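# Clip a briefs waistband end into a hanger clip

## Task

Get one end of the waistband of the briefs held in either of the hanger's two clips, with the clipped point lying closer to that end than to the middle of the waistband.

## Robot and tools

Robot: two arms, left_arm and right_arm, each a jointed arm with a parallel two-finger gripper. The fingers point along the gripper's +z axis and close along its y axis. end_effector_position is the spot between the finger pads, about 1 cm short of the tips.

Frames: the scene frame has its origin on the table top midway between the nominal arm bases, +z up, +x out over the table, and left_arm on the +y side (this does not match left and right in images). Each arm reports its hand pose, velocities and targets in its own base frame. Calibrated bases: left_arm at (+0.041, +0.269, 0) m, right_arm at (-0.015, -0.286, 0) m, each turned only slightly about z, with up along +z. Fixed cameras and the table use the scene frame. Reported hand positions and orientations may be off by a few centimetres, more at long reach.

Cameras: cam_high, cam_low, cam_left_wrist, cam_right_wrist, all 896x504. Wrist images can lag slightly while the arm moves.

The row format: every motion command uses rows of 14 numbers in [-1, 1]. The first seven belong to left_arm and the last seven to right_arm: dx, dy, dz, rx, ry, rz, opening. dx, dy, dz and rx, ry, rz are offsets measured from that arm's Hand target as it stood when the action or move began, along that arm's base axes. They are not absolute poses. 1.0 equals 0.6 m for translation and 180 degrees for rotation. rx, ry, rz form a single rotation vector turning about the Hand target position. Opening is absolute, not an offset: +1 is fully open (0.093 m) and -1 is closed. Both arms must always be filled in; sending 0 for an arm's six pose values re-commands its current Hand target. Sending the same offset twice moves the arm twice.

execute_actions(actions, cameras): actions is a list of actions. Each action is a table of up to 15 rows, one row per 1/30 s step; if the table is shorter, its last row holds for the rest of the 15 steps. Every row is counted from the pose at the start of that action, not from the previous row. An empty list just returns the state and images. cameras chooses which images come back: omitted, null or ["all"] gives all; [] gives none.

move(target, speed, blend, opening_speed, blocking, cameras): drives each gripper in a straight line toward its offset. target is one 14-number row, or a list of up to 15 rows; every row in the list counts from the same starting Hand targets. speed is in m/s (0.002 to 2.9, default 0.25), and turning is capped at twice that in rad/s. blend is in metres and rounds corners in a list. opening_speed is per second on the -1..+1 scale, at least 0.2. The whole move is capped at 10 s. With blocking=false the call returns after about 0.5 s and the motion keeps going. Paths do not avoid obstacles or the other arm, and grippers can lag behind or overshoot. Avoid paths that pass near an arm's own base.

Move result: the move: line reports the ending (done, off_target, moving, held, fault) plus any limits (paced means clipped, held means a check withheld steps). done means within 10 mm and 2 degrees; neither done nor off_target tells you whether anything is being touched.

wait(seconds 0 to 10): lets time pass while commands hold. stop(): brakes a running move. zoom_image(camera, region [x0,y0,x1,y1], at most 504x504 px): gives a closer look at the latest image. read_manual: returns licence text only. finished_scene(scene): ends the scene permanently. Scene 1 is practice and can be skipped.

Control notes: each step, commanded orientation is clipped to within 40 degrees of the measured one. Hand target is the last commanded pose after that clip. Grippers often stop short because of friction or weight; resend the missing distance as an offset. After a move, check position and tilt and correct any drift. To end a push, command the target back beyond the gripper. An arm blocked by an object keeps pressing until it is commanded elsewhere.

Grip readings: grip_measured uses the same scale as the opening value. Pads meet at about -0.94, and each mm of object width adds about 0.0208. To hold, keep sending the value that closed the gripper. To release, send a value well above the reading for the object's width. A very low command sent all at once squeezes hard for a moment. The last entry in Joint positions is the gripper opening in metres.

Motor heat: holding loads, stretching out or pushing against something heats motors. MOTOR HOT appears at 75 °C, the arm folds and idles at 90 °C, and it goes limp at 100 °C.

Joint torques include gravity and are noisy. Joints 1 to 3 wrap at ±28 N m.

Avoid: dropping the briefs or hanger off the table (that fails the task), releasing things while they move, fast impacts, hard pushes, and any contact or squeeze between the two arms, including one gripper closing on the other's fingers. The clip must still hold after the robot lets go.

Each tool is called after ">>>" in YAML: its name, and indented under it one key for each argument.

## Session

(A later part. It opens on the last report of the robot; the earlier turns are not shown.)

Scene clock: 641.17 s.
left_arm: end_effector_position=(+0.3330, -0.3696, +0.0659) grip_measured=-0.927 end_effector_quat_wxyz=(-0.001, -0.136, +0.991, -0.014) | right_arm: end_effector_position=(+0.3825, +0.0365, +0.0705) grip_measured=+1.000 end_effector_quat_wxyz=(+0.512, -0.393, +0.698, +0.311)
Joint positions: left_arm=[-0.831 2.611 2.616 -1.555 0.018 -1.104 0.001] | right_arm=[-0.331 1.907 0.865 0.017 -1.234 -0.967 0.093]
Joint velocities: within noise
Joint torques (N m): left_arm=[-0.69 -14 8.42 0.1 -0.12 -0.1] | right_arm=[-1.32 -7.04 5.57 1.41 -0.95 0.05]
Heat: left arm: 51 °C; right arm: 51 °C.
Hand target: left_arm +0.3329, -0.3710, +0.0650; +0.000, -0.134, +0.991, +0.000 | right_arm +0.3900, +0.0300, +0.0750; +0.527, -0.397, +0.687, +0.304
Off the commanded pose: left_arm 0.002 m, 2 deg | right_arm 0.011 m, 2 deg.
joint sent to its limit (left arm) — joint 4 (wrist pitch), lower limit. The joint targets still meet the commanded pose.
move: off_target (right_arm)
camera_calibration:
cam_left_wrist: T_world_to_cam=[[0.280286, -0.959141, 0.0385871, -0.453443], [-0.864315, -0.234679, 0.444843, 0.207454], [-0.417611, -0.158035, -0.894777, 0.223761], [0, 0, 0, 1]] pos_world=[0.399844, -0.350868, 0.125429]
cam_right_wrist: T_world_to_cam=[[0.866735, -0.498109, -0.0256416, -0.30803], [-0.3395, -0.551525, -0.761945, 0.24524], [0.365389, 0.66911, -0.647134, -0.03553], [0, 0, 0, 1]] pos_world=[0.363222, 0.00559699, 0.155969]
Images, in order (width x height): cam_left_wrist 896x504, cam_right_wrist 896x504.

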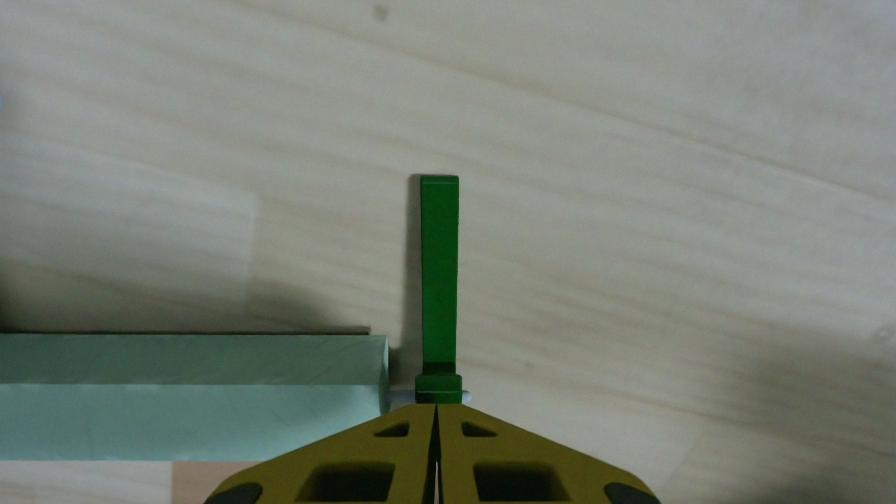

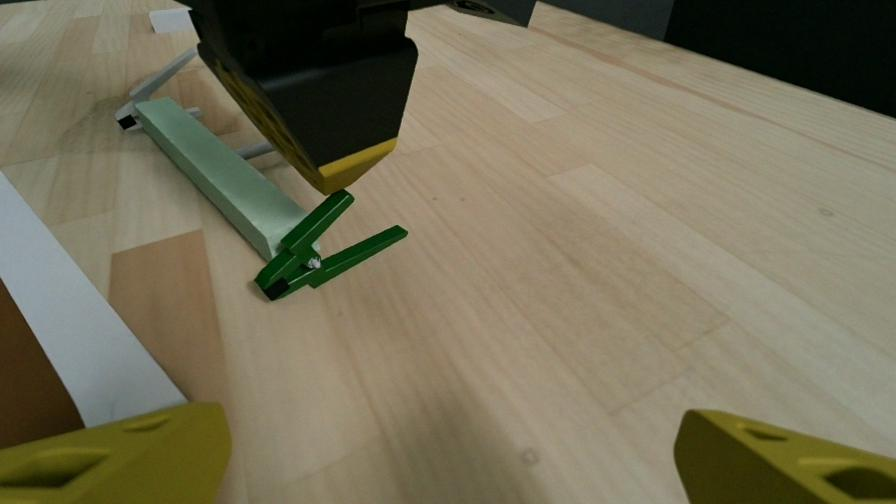

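>>> move:
  target: [0.004, 0.001, -0.035, 0, 0, 0, -0.93, 0, 0, 0, 0, 0, 0, 1]
  speed: 0.03
  cameras: ["cam_right_wrist", "cam_left_wrist"]

>>> zoom_image:
  camera: "cam_right_wrist"
  region: [220, 60, 460, 300]

Scene clock: 649.93 s.
left_arm: end_effector_position=(+0.3325, -0.3687, +0.0619) grip_measured=-0.927 end_effector_quat_wxyz=(-0.003, -0.136, +0.991, -0.010) | right_arm: end_effector_position=(+0.3825, +0.0365, +0.0705) grip_measured=+1.000 end_effector_quat_wxyz=(+0.512, -0.393, +0.698, +0.311)
Joint positions: left_arm=[-0.831 2.612 2.601 -1.547 0.016 -1.104 0.001] | right_arm=[-0.331 1.907 0.865 0.017 -1.234 -0.967 0.093]
Joint velocities: within noise
Joint torques (N m): left_arm=[-0.24 -12.9 4.4 0.57 -0.11 -0.04] | right_arm=[-1.31 -7.05 5.53 1.41 -0.95 0.06]
Heat: left arm: 53 °C; right arm: 51 °C.
Hand target: left_arm +0.3353, -0.3705, +0.0440; +0.000, -0.134, +0.991, +0.000 | right_arm +0.3900, +0.0300, +0.0750; +0.527, -0.397, +0.687, +0.304
Off the commanded pose: left_arm 0.018 m, 1 deg | right_arm 0.011 m, 2 deg.
move: off_target (left_arm, right_arm)
camera_calibration:
cam_left_wrist: T_world_to_cam=[[0.280468, -0.959371, 0.0307438, -0.451944], [-0.862406, -0.2378, 0.446886, 0.20704], [-0.421419, -0.151851, -0.894062, 0.223646], [0, 0, 0, 1]] pos_world=[0.399556, -0.350388, 0.121325]
cam_right_wrist: T_world_to_cam=[[0.866735, -0.498109, -0.0256416, -0.30803], [-0.3395, -0.551525, -0.761945, 0.24524], [0.365389, 0.66911, -0.647134, -0.03553], [0, 0, 0, 1]] pos_world=[0.363222, 0.00559699, 0.155969]
Images, in order (width x height): cam_left_wrist 896x504, cam_right_wrist 896x504.

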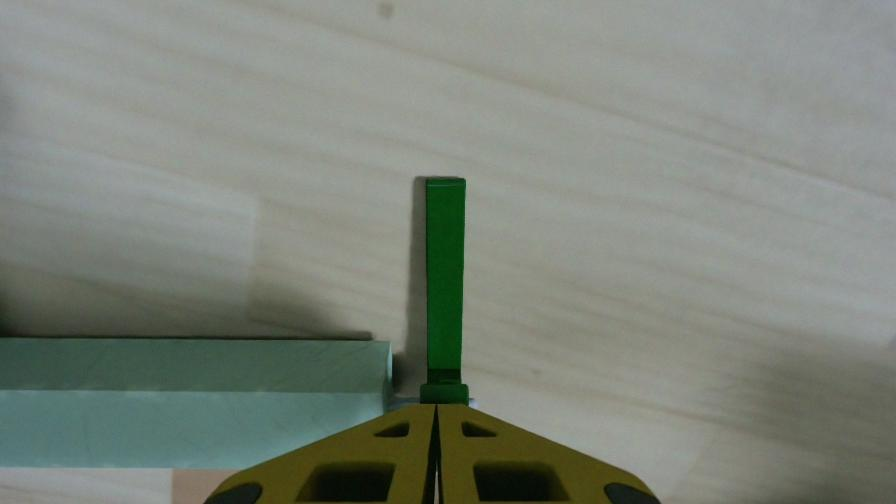

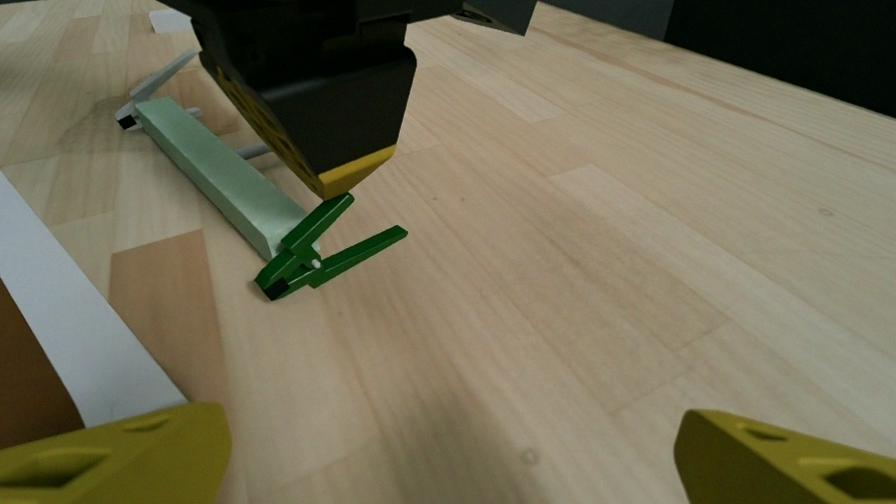

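Scaled by 2.100 from the camera's 896x504 image, which has a finer 1280x720 frame.

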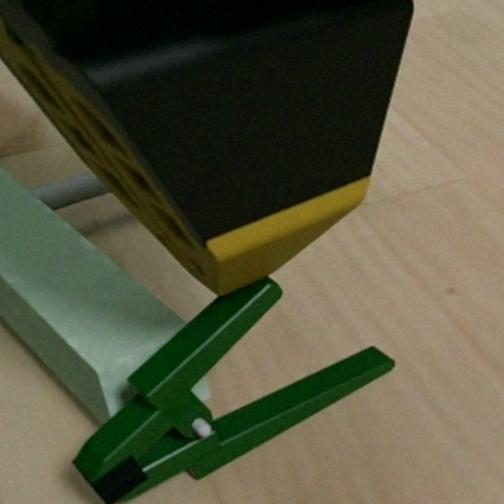

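>>> move:
  target: [0.0, 0.0, -0.035, 0, 0, 0, -0.93, 0, 0, 0, 0, 0, 0, 1]
  speed: 0.04
  cameras: ["cam_right_wrist", "cam_left_wrist"]

>>> zoom_image:
  camera: "cam_right_wrist"
  region: [220, 60, 460, 300]

Scene clock: 654.20 s.
left_arm: end_effector_position=(+0.3335, -0.3694, +0.0566) grip_measured=-0.927 end_effector_quat_wxyz=(+0.004, -0.136, +0.991, -0.019) | right_arm: end_effector_position=(+0.3825, +0.0365, +0.0705) grip_measured=+1.000 end_effector_quat_wxyz=(+0.512, -0.393, +0.698, +0.311)
Joint positions: left_arm=[-0.831 2.555 2.47 -1.451 0.015 -1.104 0.001] | right_arm=[-0.331 1.907 0.865 0.017 -1.234 -0.967 0.093]
Joint velocities: within noise
Joint torques (N m): left_arm=[-0.27 -10.81 2.71 0.81 -0.11 -0.04] | right_arm=[-1.25 -7.06 5.52 1.42 -0.94 0.07]
Heat: left arm: 54 °C; right arm: 51 °C.
Hand target: left_arm +0.3353, -0.3704, +0.0230; +0.000, -0.134, +0.991, +0.000 | right_arm +0.3900, +0.0300, +0.0750; +0.527, -0.397, +0.687, +0.304
Off the commanded pose: left_arm 0.034 m, 2 deg | right_arm 0.011 m, 2 deg.
move: off_target (left_arm, right_arm)
camera_calibration:
cam_left_wrist: T_world_to_cam=[[0.279824, -0.958707, 0.0507857, -0.453438], [-0.869773, -0.230761, 0.43617, 0.215806], [-0.40644, -0.166223, -0.89843, 0.209191], [0, 0, 0, 1]] pos_world=[0.399609, -0.350142, 0.116843]
cam_right_wrist: T_world_to_cam=[[0.866735, -0.498109, -0.0256416, -0.30803], [-0.3395, -0.551525, -0.761945, 0.24524], [0.365389, 0.66911, -0.647134, -0.03553], [0, 0, 0, 1]] pos_world=[0.363222, 0.00559699, 0.155969]
Images, in order (width x height): cam_left_wrist 896x504, cam_right_wrist 896x504.

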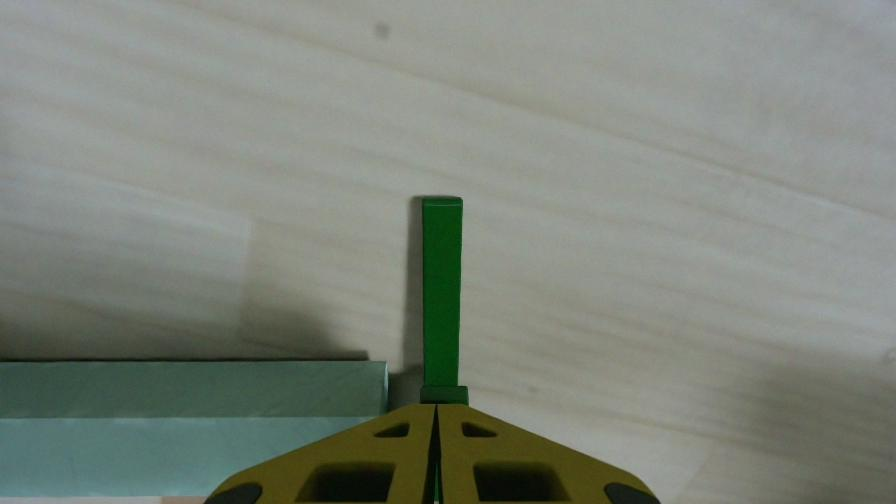

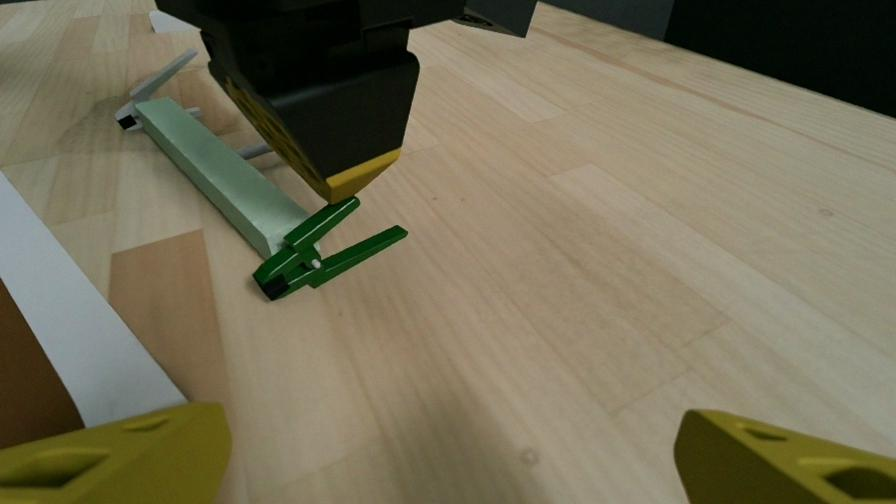

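Scaled by 2.100 from the camera's 896x504 image, which has a finer 1280x720 frame.

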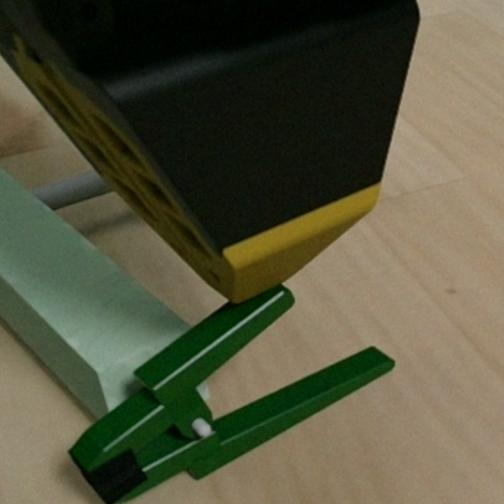

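>>> move:
  target: [0.003, 0.001, -0.045, 0, 0, 0, -0.93, 0, 0, 0, 0, 0, 0, 1]
  speed: 0.04
  cameras: ["cam_right_wrist", "cam_left_wrist"]

>>> zoom_image:
  camera: "cam_right_wrist"
  region: [220, 60, 460, 300]

Scene clock: 658.23 s.
left_arm: end_effector_position=(+0.3362, -0.3693, +0.0491) grip_measured=-0.927 end_effector_quat_wxyz=(+0.017, -0.133, +0.991, -0.027) | right_arm: end_effector_position=(+0.3825, +0.0365, +0.0705) grip_measured=+1.000 end_effector_quat_wxyz=(+0.512, -0.393, +0.698, +0.311)
Joint positions: left_arm=[-0.831 2.507 2.349 -1.349 0.002 -1.099 0.001] | right_arm=[-0.331 1.907 0.865 0.017 -1.234 -0.967 0.093]
Joint velocities: within noise
Joint torques (N m): left_arm=[0.09 -7.68 1.85 1.03 -0.04 -0.01] | right_arm=[-1.32 -7.08 5.57 1.42 -0.95 0.05]
Heat: left arm: 54 °C; right arm: 51 °C.
Hand target: left_arm +0.3371, -0.3699, -0.0040; +0.000, -0.134, +0.991, +0.000 | right_arm +0.3900, +0.0300, +0.0750; +0.527, -0.397, +0.687, +0.304
Off the commanded pose: left_arm 0.053 m, 4 deg | right_arm 0.011 m, 2 deg.
move: off_target (left_arm, right_arm)
camera_calibration:
cam_left_wrist: T_world_to_cam=[[0.274279, -0.959048, 0.0706923, -0.45292], [-0.88273, -0.221923, 0.414171, 0.230161], [-0.381522, -0.176001, -0.90745, 0.191947], [0, 0, 0, 1]] pos_world=[0.400629, -0.349511, 0.110874]
cam_right_wrist: T_world_to_cam=[[0.866735, -0.498109, -0.0256416, -0.30803], [-0.3395, -0.551525, -0.761945, 0.24524], [0.365389, 0.66911, -0.647134, -0.03553], [0, 0, 0, 1]] pos_world=[0.363222, 0.00559699, 0.155969]
Images, in order (width x height): cam_left_wrist 896x504, cam_right_wrist 896x504.

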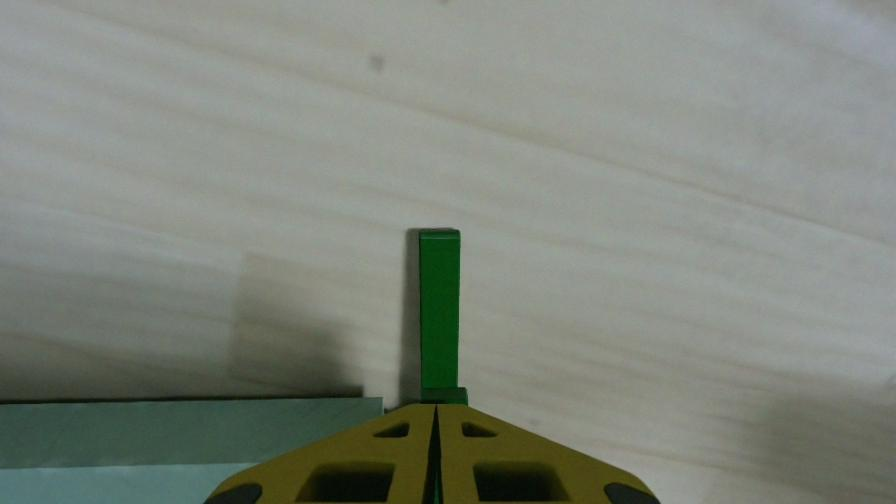

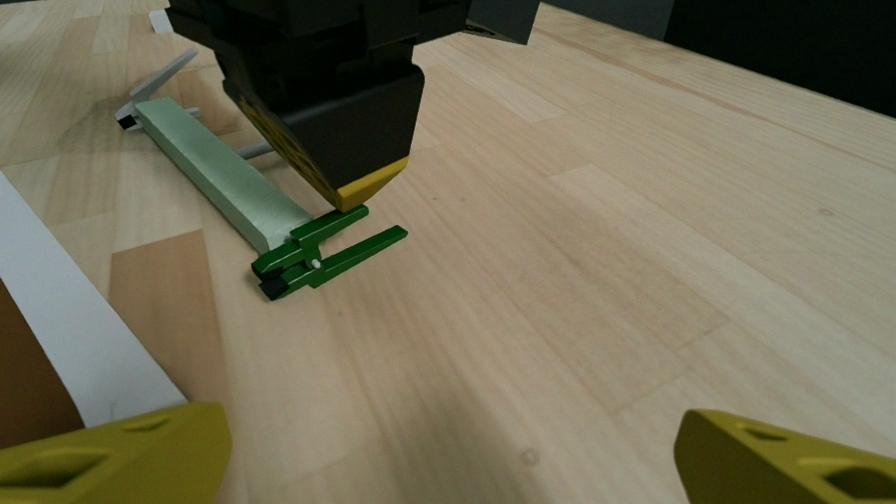

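Scaled by 2.100 from the camera's 896x504 image, which has a finer 1280x720 frame.

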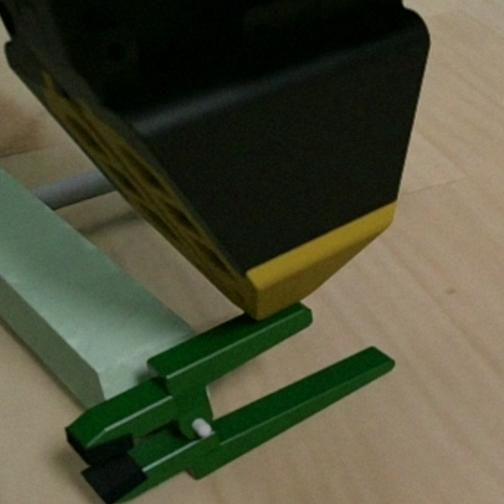

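>>> move:
  target: [0.004, 0.001, -0.035, 0, 0, 0, -0.93, 0, 0, 0, 0, 0, 0, 1]
  speed: 0.04
  cameras: ["cam_right_wrist", "cam_left_wrist"]

>>> zoom_image:
  camera: "cam_right_wrist"
  region: [220, 60, 460, 300]

Scene clock: 664.63 s.
left_arm: end_effector_position=(+0.3362, -0.3689, +0.0480) grip_measured=-0.927 end_effector_quat_wxyz=(+0.024, -0.133, +0.990, -0.036) | right_arm: end_effector_position=(+0.3825, +0.0365, +0.0705) grip_measured=+1.000 end_effector_quat_wxyz=(+0.512, -0.393, +0.698, +0.311)
Joint positions: left_arm=[-0.831 2.467 2.271 -1.288 0.001 -1.099 0.001] | right_arm=[-0.331 1.907 0.865 0.017 -1.234 -0.967 0.093]
Joint velocities: within noise
Joint torques (N m): left_arm=[0.54 -4.41 1.1 1.28 -0.04 0.04] | right_arm=[-1.32 -7.05 5.5 1.41 -0.94 0.06]
Heat: left arm: 52 °C; right arm: 51 °C.
Hand target: left_arm +0.3395, -0.3692, -0.0251; +0.000, -0.134, +0.991, +0.000 | right_arm +0.3900, +0.0300, +0.0750; +0.527, -0.397, +0.687, +0.304
Off the commanded pose: left_arm 0.073 m, 5 deg | right_arm 0.011 m, 2 deg.
move: off_target (left_arm, right_arm)
camera_calibration:
cam_left_wrist: T_world_to_cam=[[0.273083, -0.957768, 0.0900332, -0.452538], [-0.889331, -0.215667, 0.403209, 0.235682], [-0.366764, -0.190179, -0.910668, 0.181048], [0, 0, 0, 1]] pos_world=[0.399582, -0.348166, 0.110589]
cam_right_wrist: T_world_to_cam=[[0.866735, -0.498109, -0.0256416, -0.30803], [-0.3395, -0.551525, -0.761945, 0.24524], [0.365389, 0.66911, -0.647134, -0.03553], [0, 0, 0, 1]] pos_world=[0.363222, 0.00559699, 0.155969]
Images, in order (width x height): cam_left_wrist 896x504, cam_right_wrist 896x504.

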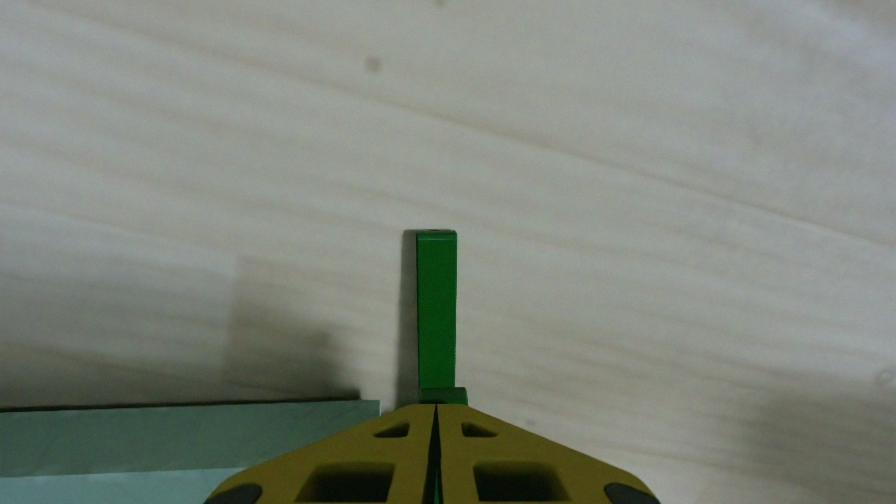

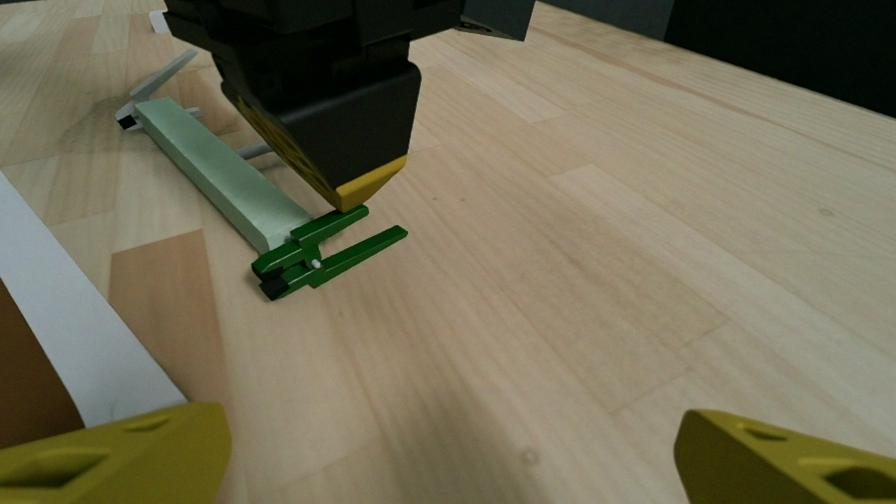

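Scaled by 2.100 from the camera's 896x504 image, which has a finer 1280x720 frame.

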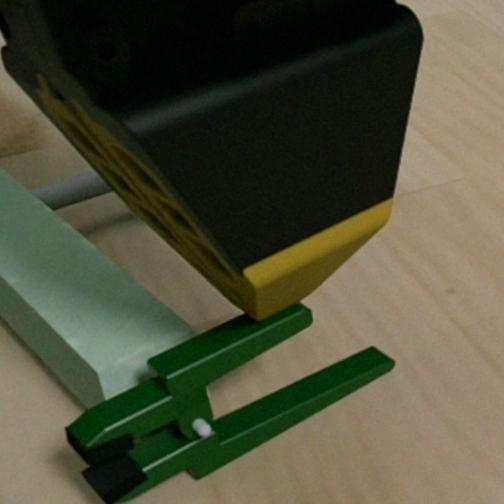

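>>> zoom_image:
  camera: "cam_right_wrist"
  region: [240, 200, 340, 310]

Scaled by 4.582 from the camera's 896x504 image, which has a finer 1280x720 frame.

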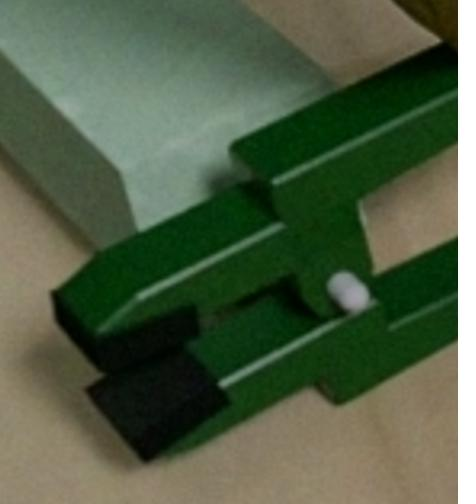

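>>> move:
  target: [0, 0, 0.03, 0, 0, 0, -0.93, -0.1158, 0.1528, -0.0083, -0.0941, 0.1049, -0.1969, -0.1]
  speed: 0.15
  cameras: ["cam_right_wrist", "cam_high"]

Scene clock: 730.63 s.
left_arm: end_effector_position=(+0.3369, -0.3712, +0.0504) grip_measured=-0.927 end_effector_quat_wxyz=(+0.021, -0.135, +0.990, -0.037) | right_arm: end_effector_position=(+0.3220, +0.1213, +0.0684) grip_measured=-0.098 end_effector_quat_wxyz=(+0.418, -0.194, +0.883, +0.090)
Joint positions: left_arm=[-0.831 2.485 2.313 -1.314 0.007 -1.102 0.001] | right_arm=[0.319 1.309 0.451 0.169 -0.083 -0.074 0.04]
Joint velocities: within noise
Joint torques (N m): left_arm=[0.55 -5.39 4.48 0.81 -0.03 0.04] | right_arm=[0.49 -5.49 5.75 1.63 0.15 0.18]
Heat: left arm: 45 °C; right arm: 50 °C.
Hand target: left_arm +0.3395, -0.3692, -0.0071; +0.000, -0.134, +0.991, +0.000 | right_arm +0.3205, +0.1215, +0.0699; +0.413, -0.189, +0.886, +0.088
Off the commanded pose: left_arm 0.058 m, 5 deg | right_arm 0.002 m, 1 deg.
move: off_target (left_arm)
camera_calibration:
cam_right_wrist: T_world_to_cam=[[0.418346, -0.908236, 0.00969615, -0.021709], [-0.809393, -0.377619, -0.449764, 0.378689], [0.412153, 0.180309, -0.893095, -0.0105984], [0, 0, 0, 1]] pos_world=[0.319958, 0.125194, 0.161066]
Images, in order (width x height): cam_high 896x504, cam_right_wrist 896x504.

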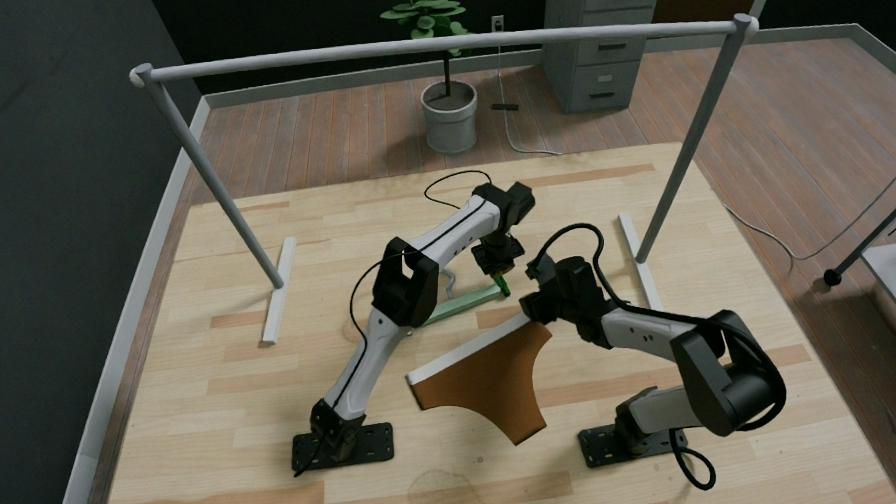

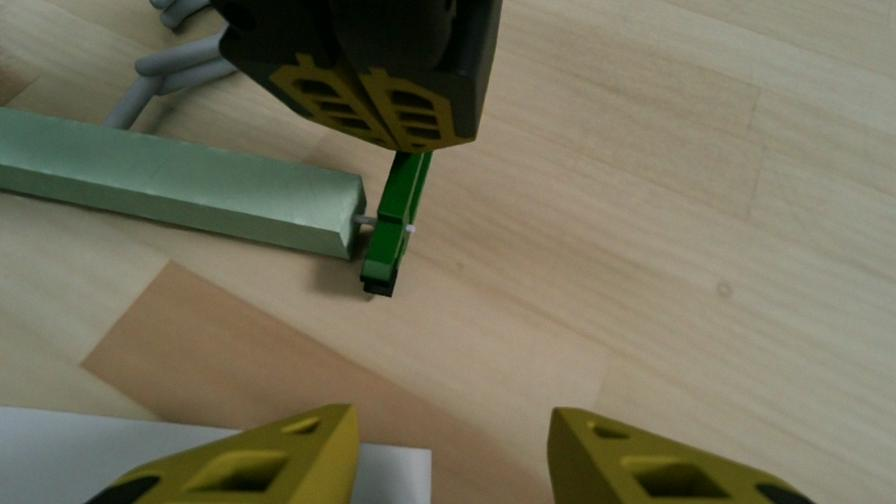

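>>> move:
  target:
    - [0, 0, 0, 0, 0, 0, -0.93, -0.0235, 0.016, -0.058, 0, 0, -0.0222, -0.4]
    - [0, 0, 0, 0, 0, 0, -0.93, -0.0235, 0.016, -0.0915, 0, 0, -0.0222, -0.4]
  speed: 0.08
  cameras: ["cam_right_wrist"]

Scene clock: 757.33 s.
left_arm: end_effector_position=(+0.3367, -0.3709, +0.0506) grip_measured=-0.927 end_effector_quat_wxyz=(+0.021, -0.135, +0.990, -0.036) | right_arm: end_effector_position=(+0.3084, +0.1322, +0.0183) grip_measured=-0.398 end_effector_quat_wxyz=(+0.414, -0.163, +0.892, +0.078)
Joint positions: left_arm=[-0.831 2.484 2.313 -1.316 0.007 -1.102 0.001] | right_arm=[0.429 1.492 0.324 0.467 0.049 0.046 0.026]
Joint velocities: within noise
Joint torques (N m): left_arm=[0.51 -5.31 4.42 0.83 -0.02 0.03] | right_arm=[0.61 -3.92 2.84 2.18 0.22 0.17]
Heat: left arm: 44 °C; right arm: 50 °C.
Hand target: left_arm +0.3395, -0.3692, -0.0071; +0.000, -0.134, +0.991, +0.000 | right_arm +0.3064, +0.1312, +0.0150; +0.416, -0.158, +0.892, +0.074
Off the commanded pose: left_arm 0.058 m, 5 deg | right_arm 0.004 m, 1 deg.
move: off_target (left_arm)
camera_calibration:
cam_right_wrist: T_world_to_cam=[[0.355819, -0.934553, 0.00194085, 0.0172853], [-0.840168, -0.320791, -0.437277, 0.350992], [0.409281, 0.153961, -0.899325, -0.0471186], [0, 0, 0, 1]] pos_world=[0.308027, 0.136004, 0.111072]
Images, in order (width x height): cam_right_wrist 896x504.

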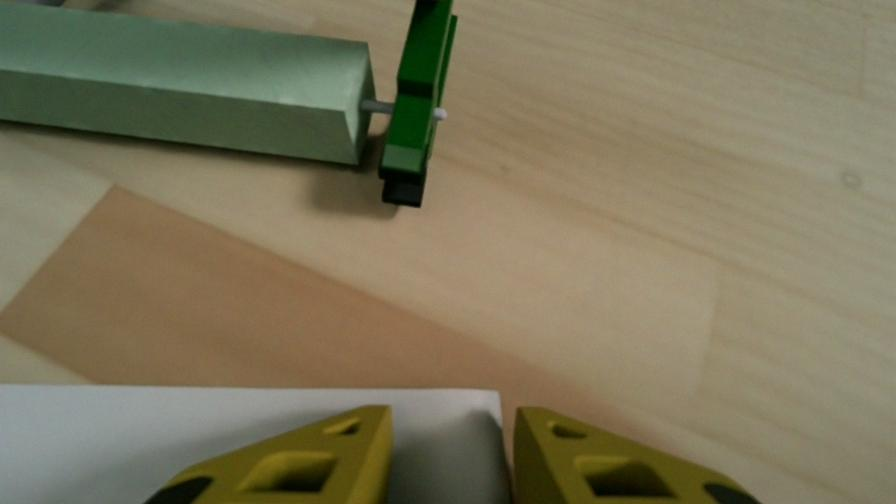

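>>> move:
  target:
    - [0, 0, 0, 0, 0, 0, -0.93, 0.0028, -0.0079, 0, 0, 0, 0, -0.4]
    - [0, 0, 0, 0, 0, 0, -0.93, 0.0028, -0.0079, -0.02, 0, 0, 0, -0.4]
  speed: 0.04
  cameras: ["cam_right_wrist"]

Scene clock: 765.97 s.
left_arm: end_effector_position=(+0.3365, -0.3704, +0.0499) grip_measured=-0.927 end_effector_quat_wxyz=(+0.021, -0.136, +0.990, -0.035) | right_arm: end_effector_position=(+0.3147, +0.1323, +0.0145) grip_measured=-0.398 end_effector_quat_wxyz=(+0.431, -0.156, +0.885, +0.081)
Joint positions: left_arm=[-0.831 2.484 2.311 -1.316 0.005 -1.104 0.001] | right_arm=[0.422 1.558 0.306 0.588 0.049 0.049 0.026]
Joint velocities: within noise
Joint torques (N m): left_arm=[0.53 -5.29 4.68 0.82 -0.04 0.05] | right_arm=[-0.8 -3.48 2.32 1.94 -0.01 0.03]
Heat: left arm: 44 °C; right arm: 49 °C.
Hand target: left_arm +0.3395, -0.3692, -0.0071; +0.000, -0.134, +0.991, +0.000 | right_arm +0.3082, +0.1264, +0.0031; +0.416, -0.158, +0.892, +0.074
Off the commanded pose: left_arm 0.057 m, 5 deg | right_arm 0.014 m, 2 deg.
move: off_target (left_arm, right_arm)
camera_calibration:
cam_right_wrist: T_world_to_cam=[[0.34719, -0.93779, -0.00295354, 0.0183874], [-0.827542, -0.304889, -0.471399, 0.349139], [0.441172, 0.166109, -0.881915, -0.0650028], [0, 0, 0, 1]] pos_world=[0.311221, 0.13449, 0.107311]
Images, in order (width x height): cam_right_wrist 896x504.

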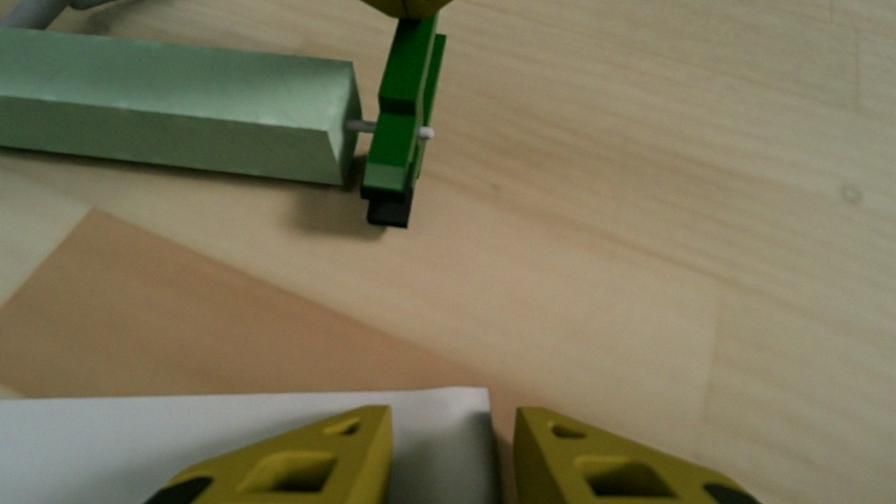

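>>> move:
  target:
    - [0, 0, 0, 0, 0, 0, -0.93, 0, 0, 0.025, 0, 0, 0, -0.4]
    - [0, 0, 0, 0, 0, 0, -0.93, -0.02, -0.0068, 0.025, 0, 0, 0, -0.4]
    - [0, 0, 0, 0, 0, 0, -0.93, -0.02, -0.0068, 0.003, 0, 0, 0, -0.4]
  speed: 0.05
  cameras: ["cam_right_wrist"]

Scene clock: 772.90 s.
left_arm: end_effector_position=(+0.3367, -0.3709, +0.0506) grip_measured=-0.927 end_effector_quat_wxyz=(+0.021, -0.136, +0.990, -0.036) | right_arm: end_effector_position=(+0.3027, +0.1269, +0.0148) grip_measured=-0.398 end_effector_quat_wxyz=(+0.428, -0.157, +0.887, +0.080)
Joint positions: left_arm=[-0.831 2.484 2.313 -1.316 0.007 -1.104 0.001] | right_arm=[0.422 1.498 0.264 0.563 0.049 0.049 0.026]
Joint velocities: within noise
Joint torques (N m): left_arm=[0.51 -5.34 4.42 0.83 -0.03 0.03] | right_arm=[-0.4 -3.28 2.24 2.01 0.04 0.06]
Heat: left arm: 44 °C; right arm: 48 °C.
Hand target: left_arm +0.3395, -0.3692, -0.0071; +0.000, -0.134, +0.991, +0.000 | right_arm +0.2962, +0.1224, +0.0049; +0.416, -0.158, +0.892, +0.074
Off the commanded pose: left_arm 0.058 m, 5 deg | right_arm 0.013 m, 2 deg.
move: off_target (left_arm, right_arm)
camera_calibration:
cam_right_wrist: T_world_to_cam=[[0.347178, -0.937796, -0.00244609, 0.0175138], [-0.830702, -0.306319, -0.464868, 0.338724], [0.435202, 0.163424, -0.885377, -0.0563602], [0, 0, 0, 1]] pos_world=[0.299826, 0.129392, 0.107605]
Images, in order (width x height): cam_right_wrist 896x504.

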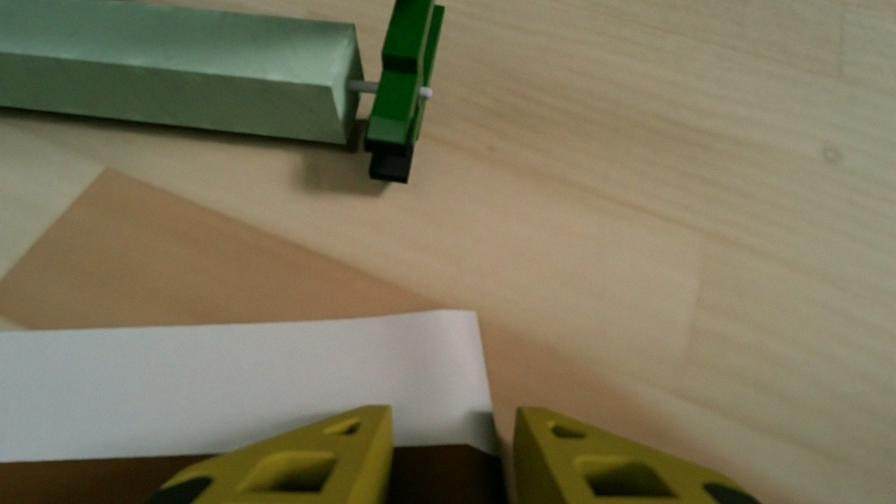

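>>> move:
  target:
    - [0, 0, 0, 0, 0, 0, -0.93, 0, 0, 0.02, 0, 0, 0, -0.4]
    - [0, 0, 0, 0, 0, 0, -0.93, 0.01, 0.0035, 0.02, 0, 0, 0, -0.4]
    - [0, 0, 0, 0, 0, 0, -0.93, 0.01, 0.0035, -0.005, 0, 0, 0, -0.4]
  speed: 0.05
  cameras: ["cam_right_wrist"]

Scene clock: 779.53 s.
left_arm: end_effector_position=(+0.3367, -0.3709, +0.0506) grip_measured=-0.927 end_effector_quat_wxyz=(+0.021, -0.136, +0.990, -0.036) | right_arm: end_effector_position=(+0.3071, +0.1289, +0.0138) grip_measured=-0.398 end_effector_quat_wxyz=(+0.436, -0.156, +0.883, +0.082)
Joint positions: left_arm=[-0.831 2.484 2.313 -1.316 0.007 -1.104 0.001] | right_arm=[0.422 1.537 0.265 0.618 0.049 0.049 0.026]
Joint velocities: within noise
Joint torques (N m): left_arm=[0.5 -5.35 4.41 0.84 -0.03 0.04] | right_arm=[-0.61 -2.99 3.34 1.73 0.01 0.04]
Heat: left arm: 44 °C; right arm: 47 °C.
Hand target: left_arm +0.3395, -0.3692, -0.0071; +0.000, -0.134, +0.991, +0.000 | right_arm +0.3021, +0.1244, +0.0019; +0.416, -0.158, +0.892, +0.074
Off the commanded pose: left_arm 0.058 m, 5 deg | right_arm 0.014 m, 3 deg.
move: off_target (left_arm, right_arm)
camera_calibration:
cam_right_wrist: T_world_to_cam=[[0.347198, -0.937785, -0.00365732, 0.017844], [-0.822999, -0.302826, -0.480592, 0.339901], [0.449585, 0.169871, -0.876936, -0.0648836], [0, 0, 0, 1]] pos_world=[0.302713, 0.130686, 0.10652]
Images, in order (width x height): cam_right_wrist 896x504.

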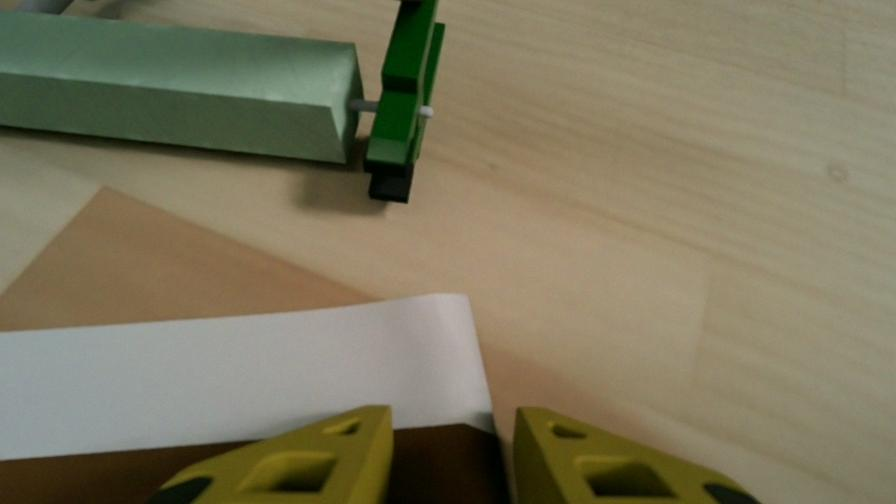

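>>> move:
  target: [0, 0, 0, 0, 0, 0, -0.93, 0, 0, 0, 0, 0, 0, -0.95]
  opening_speed: 0.6
  cameras: ["cam_right_wrist"]

Scene clock: 787.63 s.
left_arm: end_effector_position=(+0.3364, -0.3707, +0.0506) grip_measured=-0.927 end_effector_quat_wxyz=(+0.021, -0.135, +0.990, -0.036) | right_arm: end_effector_position=(+0.3085, +0.1290, +0.0155) grip_measured=-0.943 end_effector_quat_wxyz=(+0.440, -0.154, +0.881, +0.082)
Joint positions: left_arm=[-0.831 2.483 2.311 -1.316 0.007 -1.102 0.001] | right_arm=[0.422 1.537 0.265 0.628 0.052 0.049 0]
Joint velocities: within noise
Joint torques (N m): left_arm=[0.54 -5.26 4.53 0.83 -0.04 0.04] | right_arm=[-0.57 -3.1 3.29 1.65 0.05 0.03]
Heat: left arm: 43 °C; right arm: 47 °C.
Hand target: left_arm +0.3395, -0.3692, -0.0072; +0.000, -0.134, +0.991, +0.000 | right_arm +0.3021, +0.1244, +0.0019; +0.416, -0.158, +0.892, +0.074
Off the commanded pose: left_arm 0.058 m, 5 deg | right_arm 0.016 m, 3 deg.
move: off_target (left_arm, right_arm)
camera_calibration:
cam_right_wrist: T_world_to_cam=[[0.345007, -0.938597, -0.00243597, 0.0181857], [-0.819258, -0.299872, -0.488767, 0.340545], [0.458025, 0.170624, -0.872411, -0.0667889], [0, 0, 0, 1]] pos_world=[0.303311, 0.130585, 0.108224]
Images, in order (width x height): cam_right_wrist 896x504.

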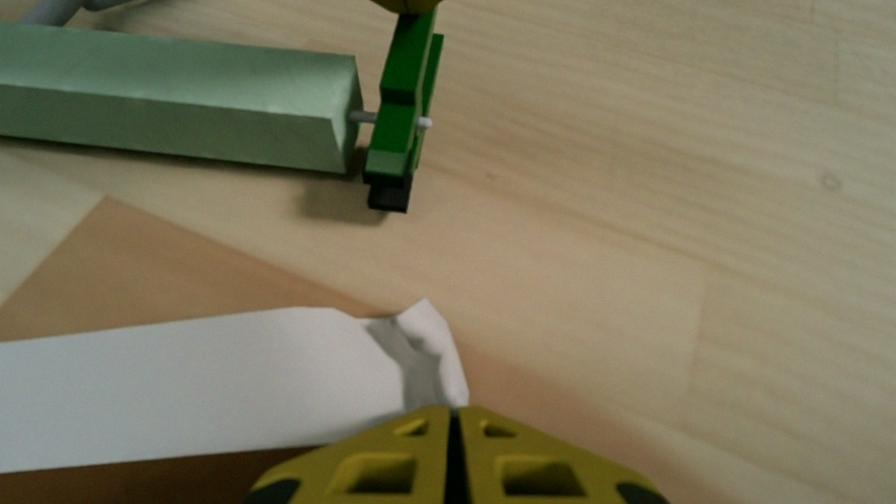

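>>> move:
  target: [0, 0, 0, 0, 0, 0, -0.93, 0, 0, 0.05, 0, 0, 0, -1]
  speed: 0.06
  cameras: ["cam_right_wrist", "cam_high"]

Scene clock: 791.60 s.
left_arm: end_effector_position=(+0.3364, -0.3707, +0.0508) grip_measured=-0.927 end_effector_quat_wxyz=(+0.021, -0.135, +0.990, -0.036) | right_arm: end_effector_position=(+0.2973, +0.1248, +0.0260) grip_measured=-0.971 end_effector_quat_wxyz=(+0.414, -0.158, +0.893, +0.077)
Joint positions: left_arm=[-0.831 2.483 2.311 -1.316 0.007 -1.102 0.001] | right_arm=[0.422 1.389 0.291 0.396 0.047 0.049 0]
Joint velocities: within noise
Joint torques (N m): left_arm=[0.53 -5.23 4.56 0.84 -0.02 0.04] | right_arm=[-0.51 -5.22 6.05 1.62 0.03 0.03]
Heat: left arm: 43 °C; right arm: 47 °C.
Hand target: left_arm +0.3395, -0.3693, -0.0070; +0.000, -0.134, +0.991, +0.000 | right_arm +0.3021, +0.1244, +0.0319; +0.416, -0.158, +0.892, +0.074
Off the commanded pose: left_arm 0.058 m, 5 deg | right_arm 0.008 m, 0 deg.
move: off_target (left_arm)
camera_calibration:
cam_right_wrist: T_world_to_cam=[[0.348272, -0.937393, -0.00137398, 0.0170383], [-0.843258, -0.312657, -0.437221, 0.342649], [0.409418, 0.15343, -0.899353, -0.0345332], [0, 0, 0, 1]] pos_world=[0.297146, 0.128402, 0.118779]
Images, in order (width x height): cam_high 896x504, cam_right_wrist 896x504.

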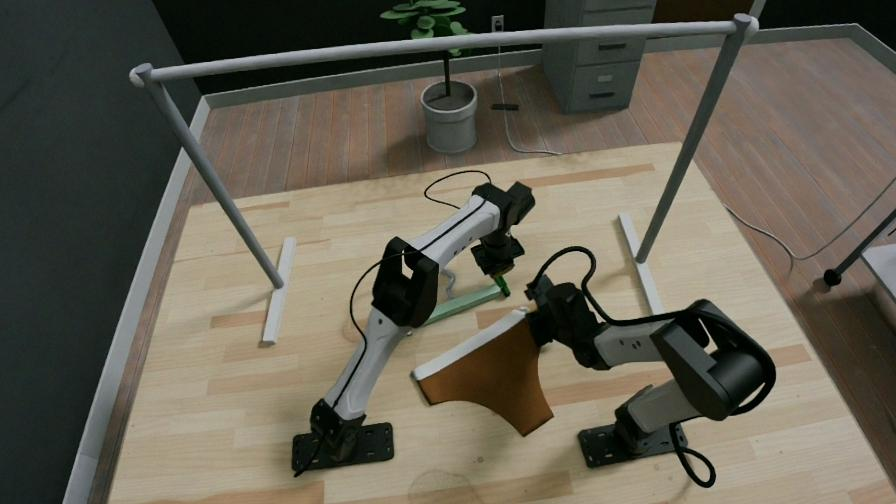

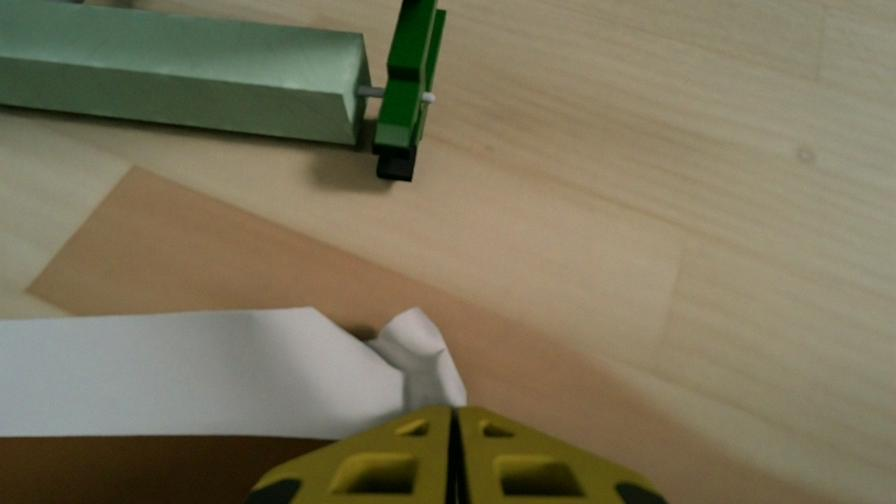

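>>> move:
  target: [0, 0, 0, 0, 0, 0, -0.93, 0.005, -0.02, 0.05, 0, 0, 0, -1]
  speed: 0.08
  cameras: ["cam_right_wrist", "cam_high", "cam_left_wrist", "cam_low"]

Scene clock: 803.07 s.
left_arm: end_effector_position=(+0.3363, -0.3706, +0.0508) grip_measured=-0.927 end_effector_quat_wxyz=(+0.021, -0.135, +0.990, -0.036) | right_arm: end_effector_position=(+0.3014, +0.1115, +0.0548) grip_measured=-0.971 end_effector_quat_wxyz=(+0.415, -0.152, +0.894, +0.072)
Joint positions: left_arm=[-0.831 2.482 2.31 -1.316 0.007 -1.102 0.001] | right_arm=[0.363 1.243 0.355 0.187 0.016 0.018 0]
Joint velocities: within noise
Joint torques (N m): left_arm=[0.54 -5.23 4.57 0.84 -0.03 0.04] | right_arm=[-0.76 -4.46 6.93 1.58 -0.16 -0.07]
Heat: left arm: 44 °C; right arm: 48 °C.
Hand target: left_arm +0.3395, -0.3692, -0.0071; +0.000, -0.134, +0.991, +0.000 | right_arm +0.3051, +0.1125, +0.0618; +0.416, -0.158, +0.892, +0.074
Off the commanded pose: left_arm 0.058 m, 5 deg | right_arm 0.008 m, 1 deg.
move: off_target (left_arm)
camera_calibration:
cam_left_wrist: T_world_to_cam=[[0.276167, -0.956923, 0.0896125, -0.455102], [-0.885894, -0.217287, 0.409852, 0.23227], [-0.372725, -0.192575, -0.907739, 0.184187], [0, 0, 0, 1]] pos_world=[0.400102, -0.349559, 0.11278]
cam_right_wrist: T_world_to_cam=[[0.333284, -0.942824, 0.00225016, 0.00809518], [-0.847585, -0.300661, -0.437267, 0.354503], [0.412942, 0.143827, -0.899329, -0.00825372], [0, 0, 0, 1]] pos_world=[0.301182, 0.115405, 0.147572]

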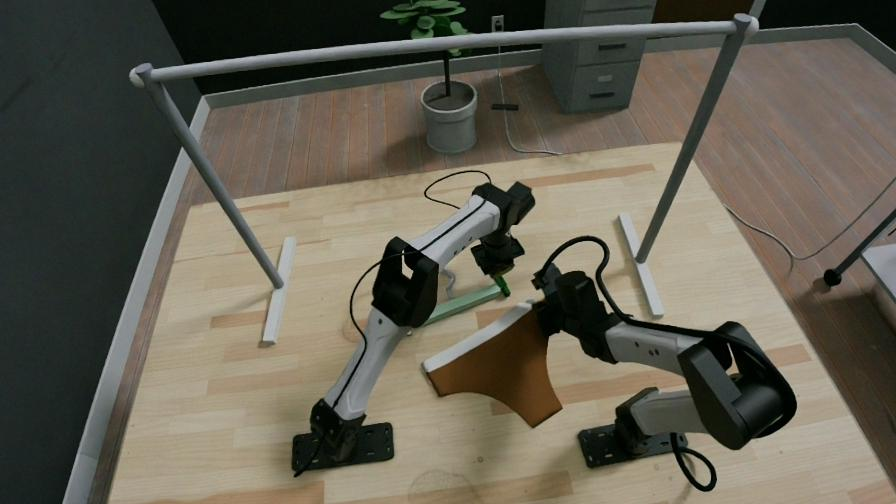

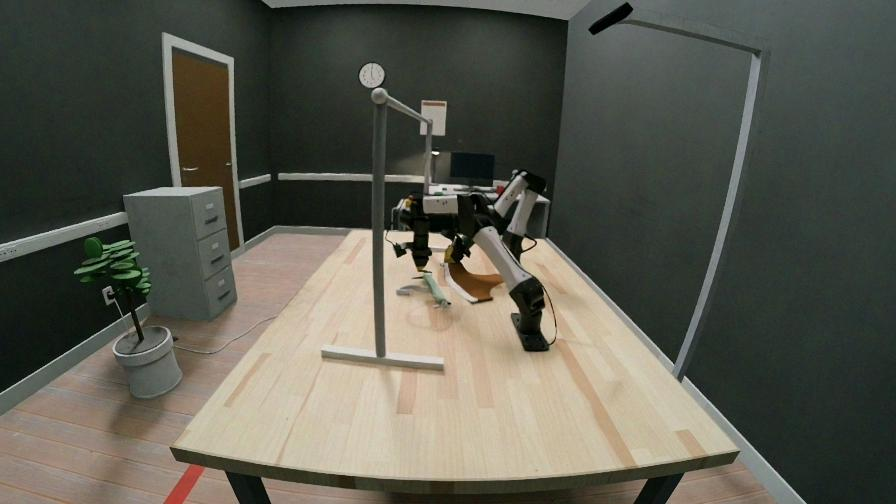

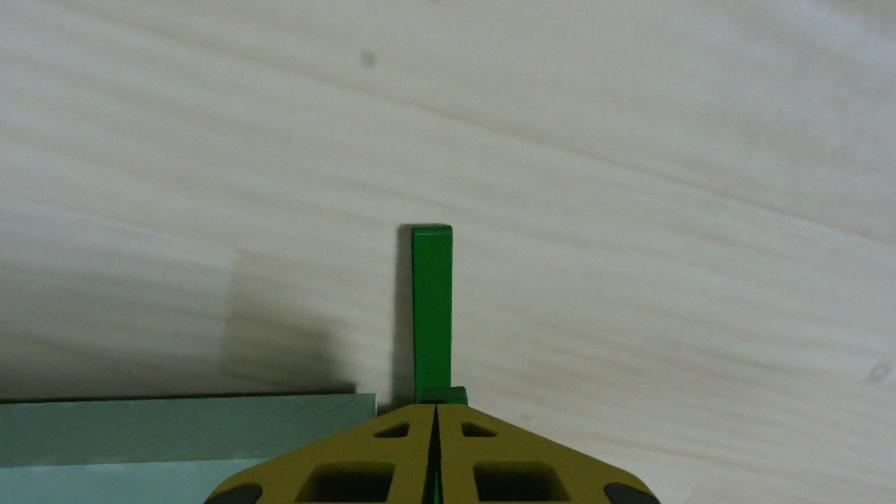

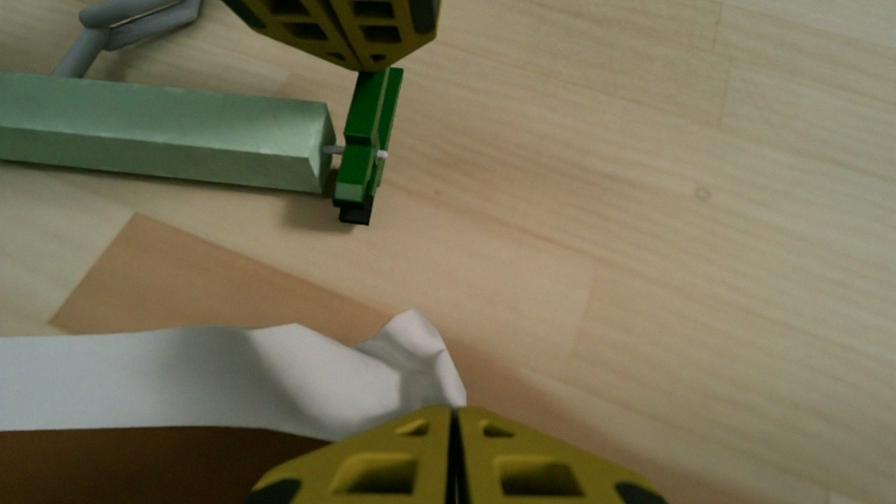

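>>> zoom_image:
  camera: "cam_low"
  region: [380, 180, 560, 320]

>>> zoom_image:
  camera: "cam_right_wrist"
  region: [0, 200, 504, 504]

Scaled by 2.800 from the camera's 896x504 image, which has a finer 1280x720 frame.

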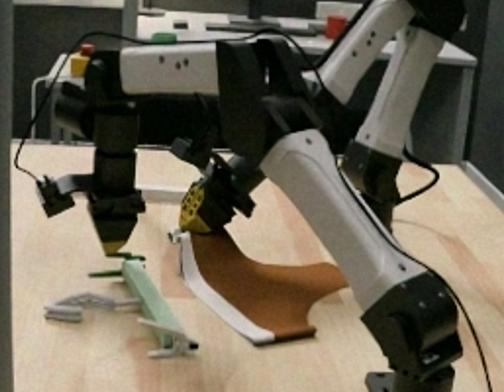

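Scaled by 1.000.

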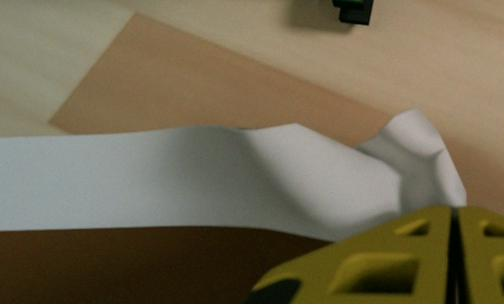

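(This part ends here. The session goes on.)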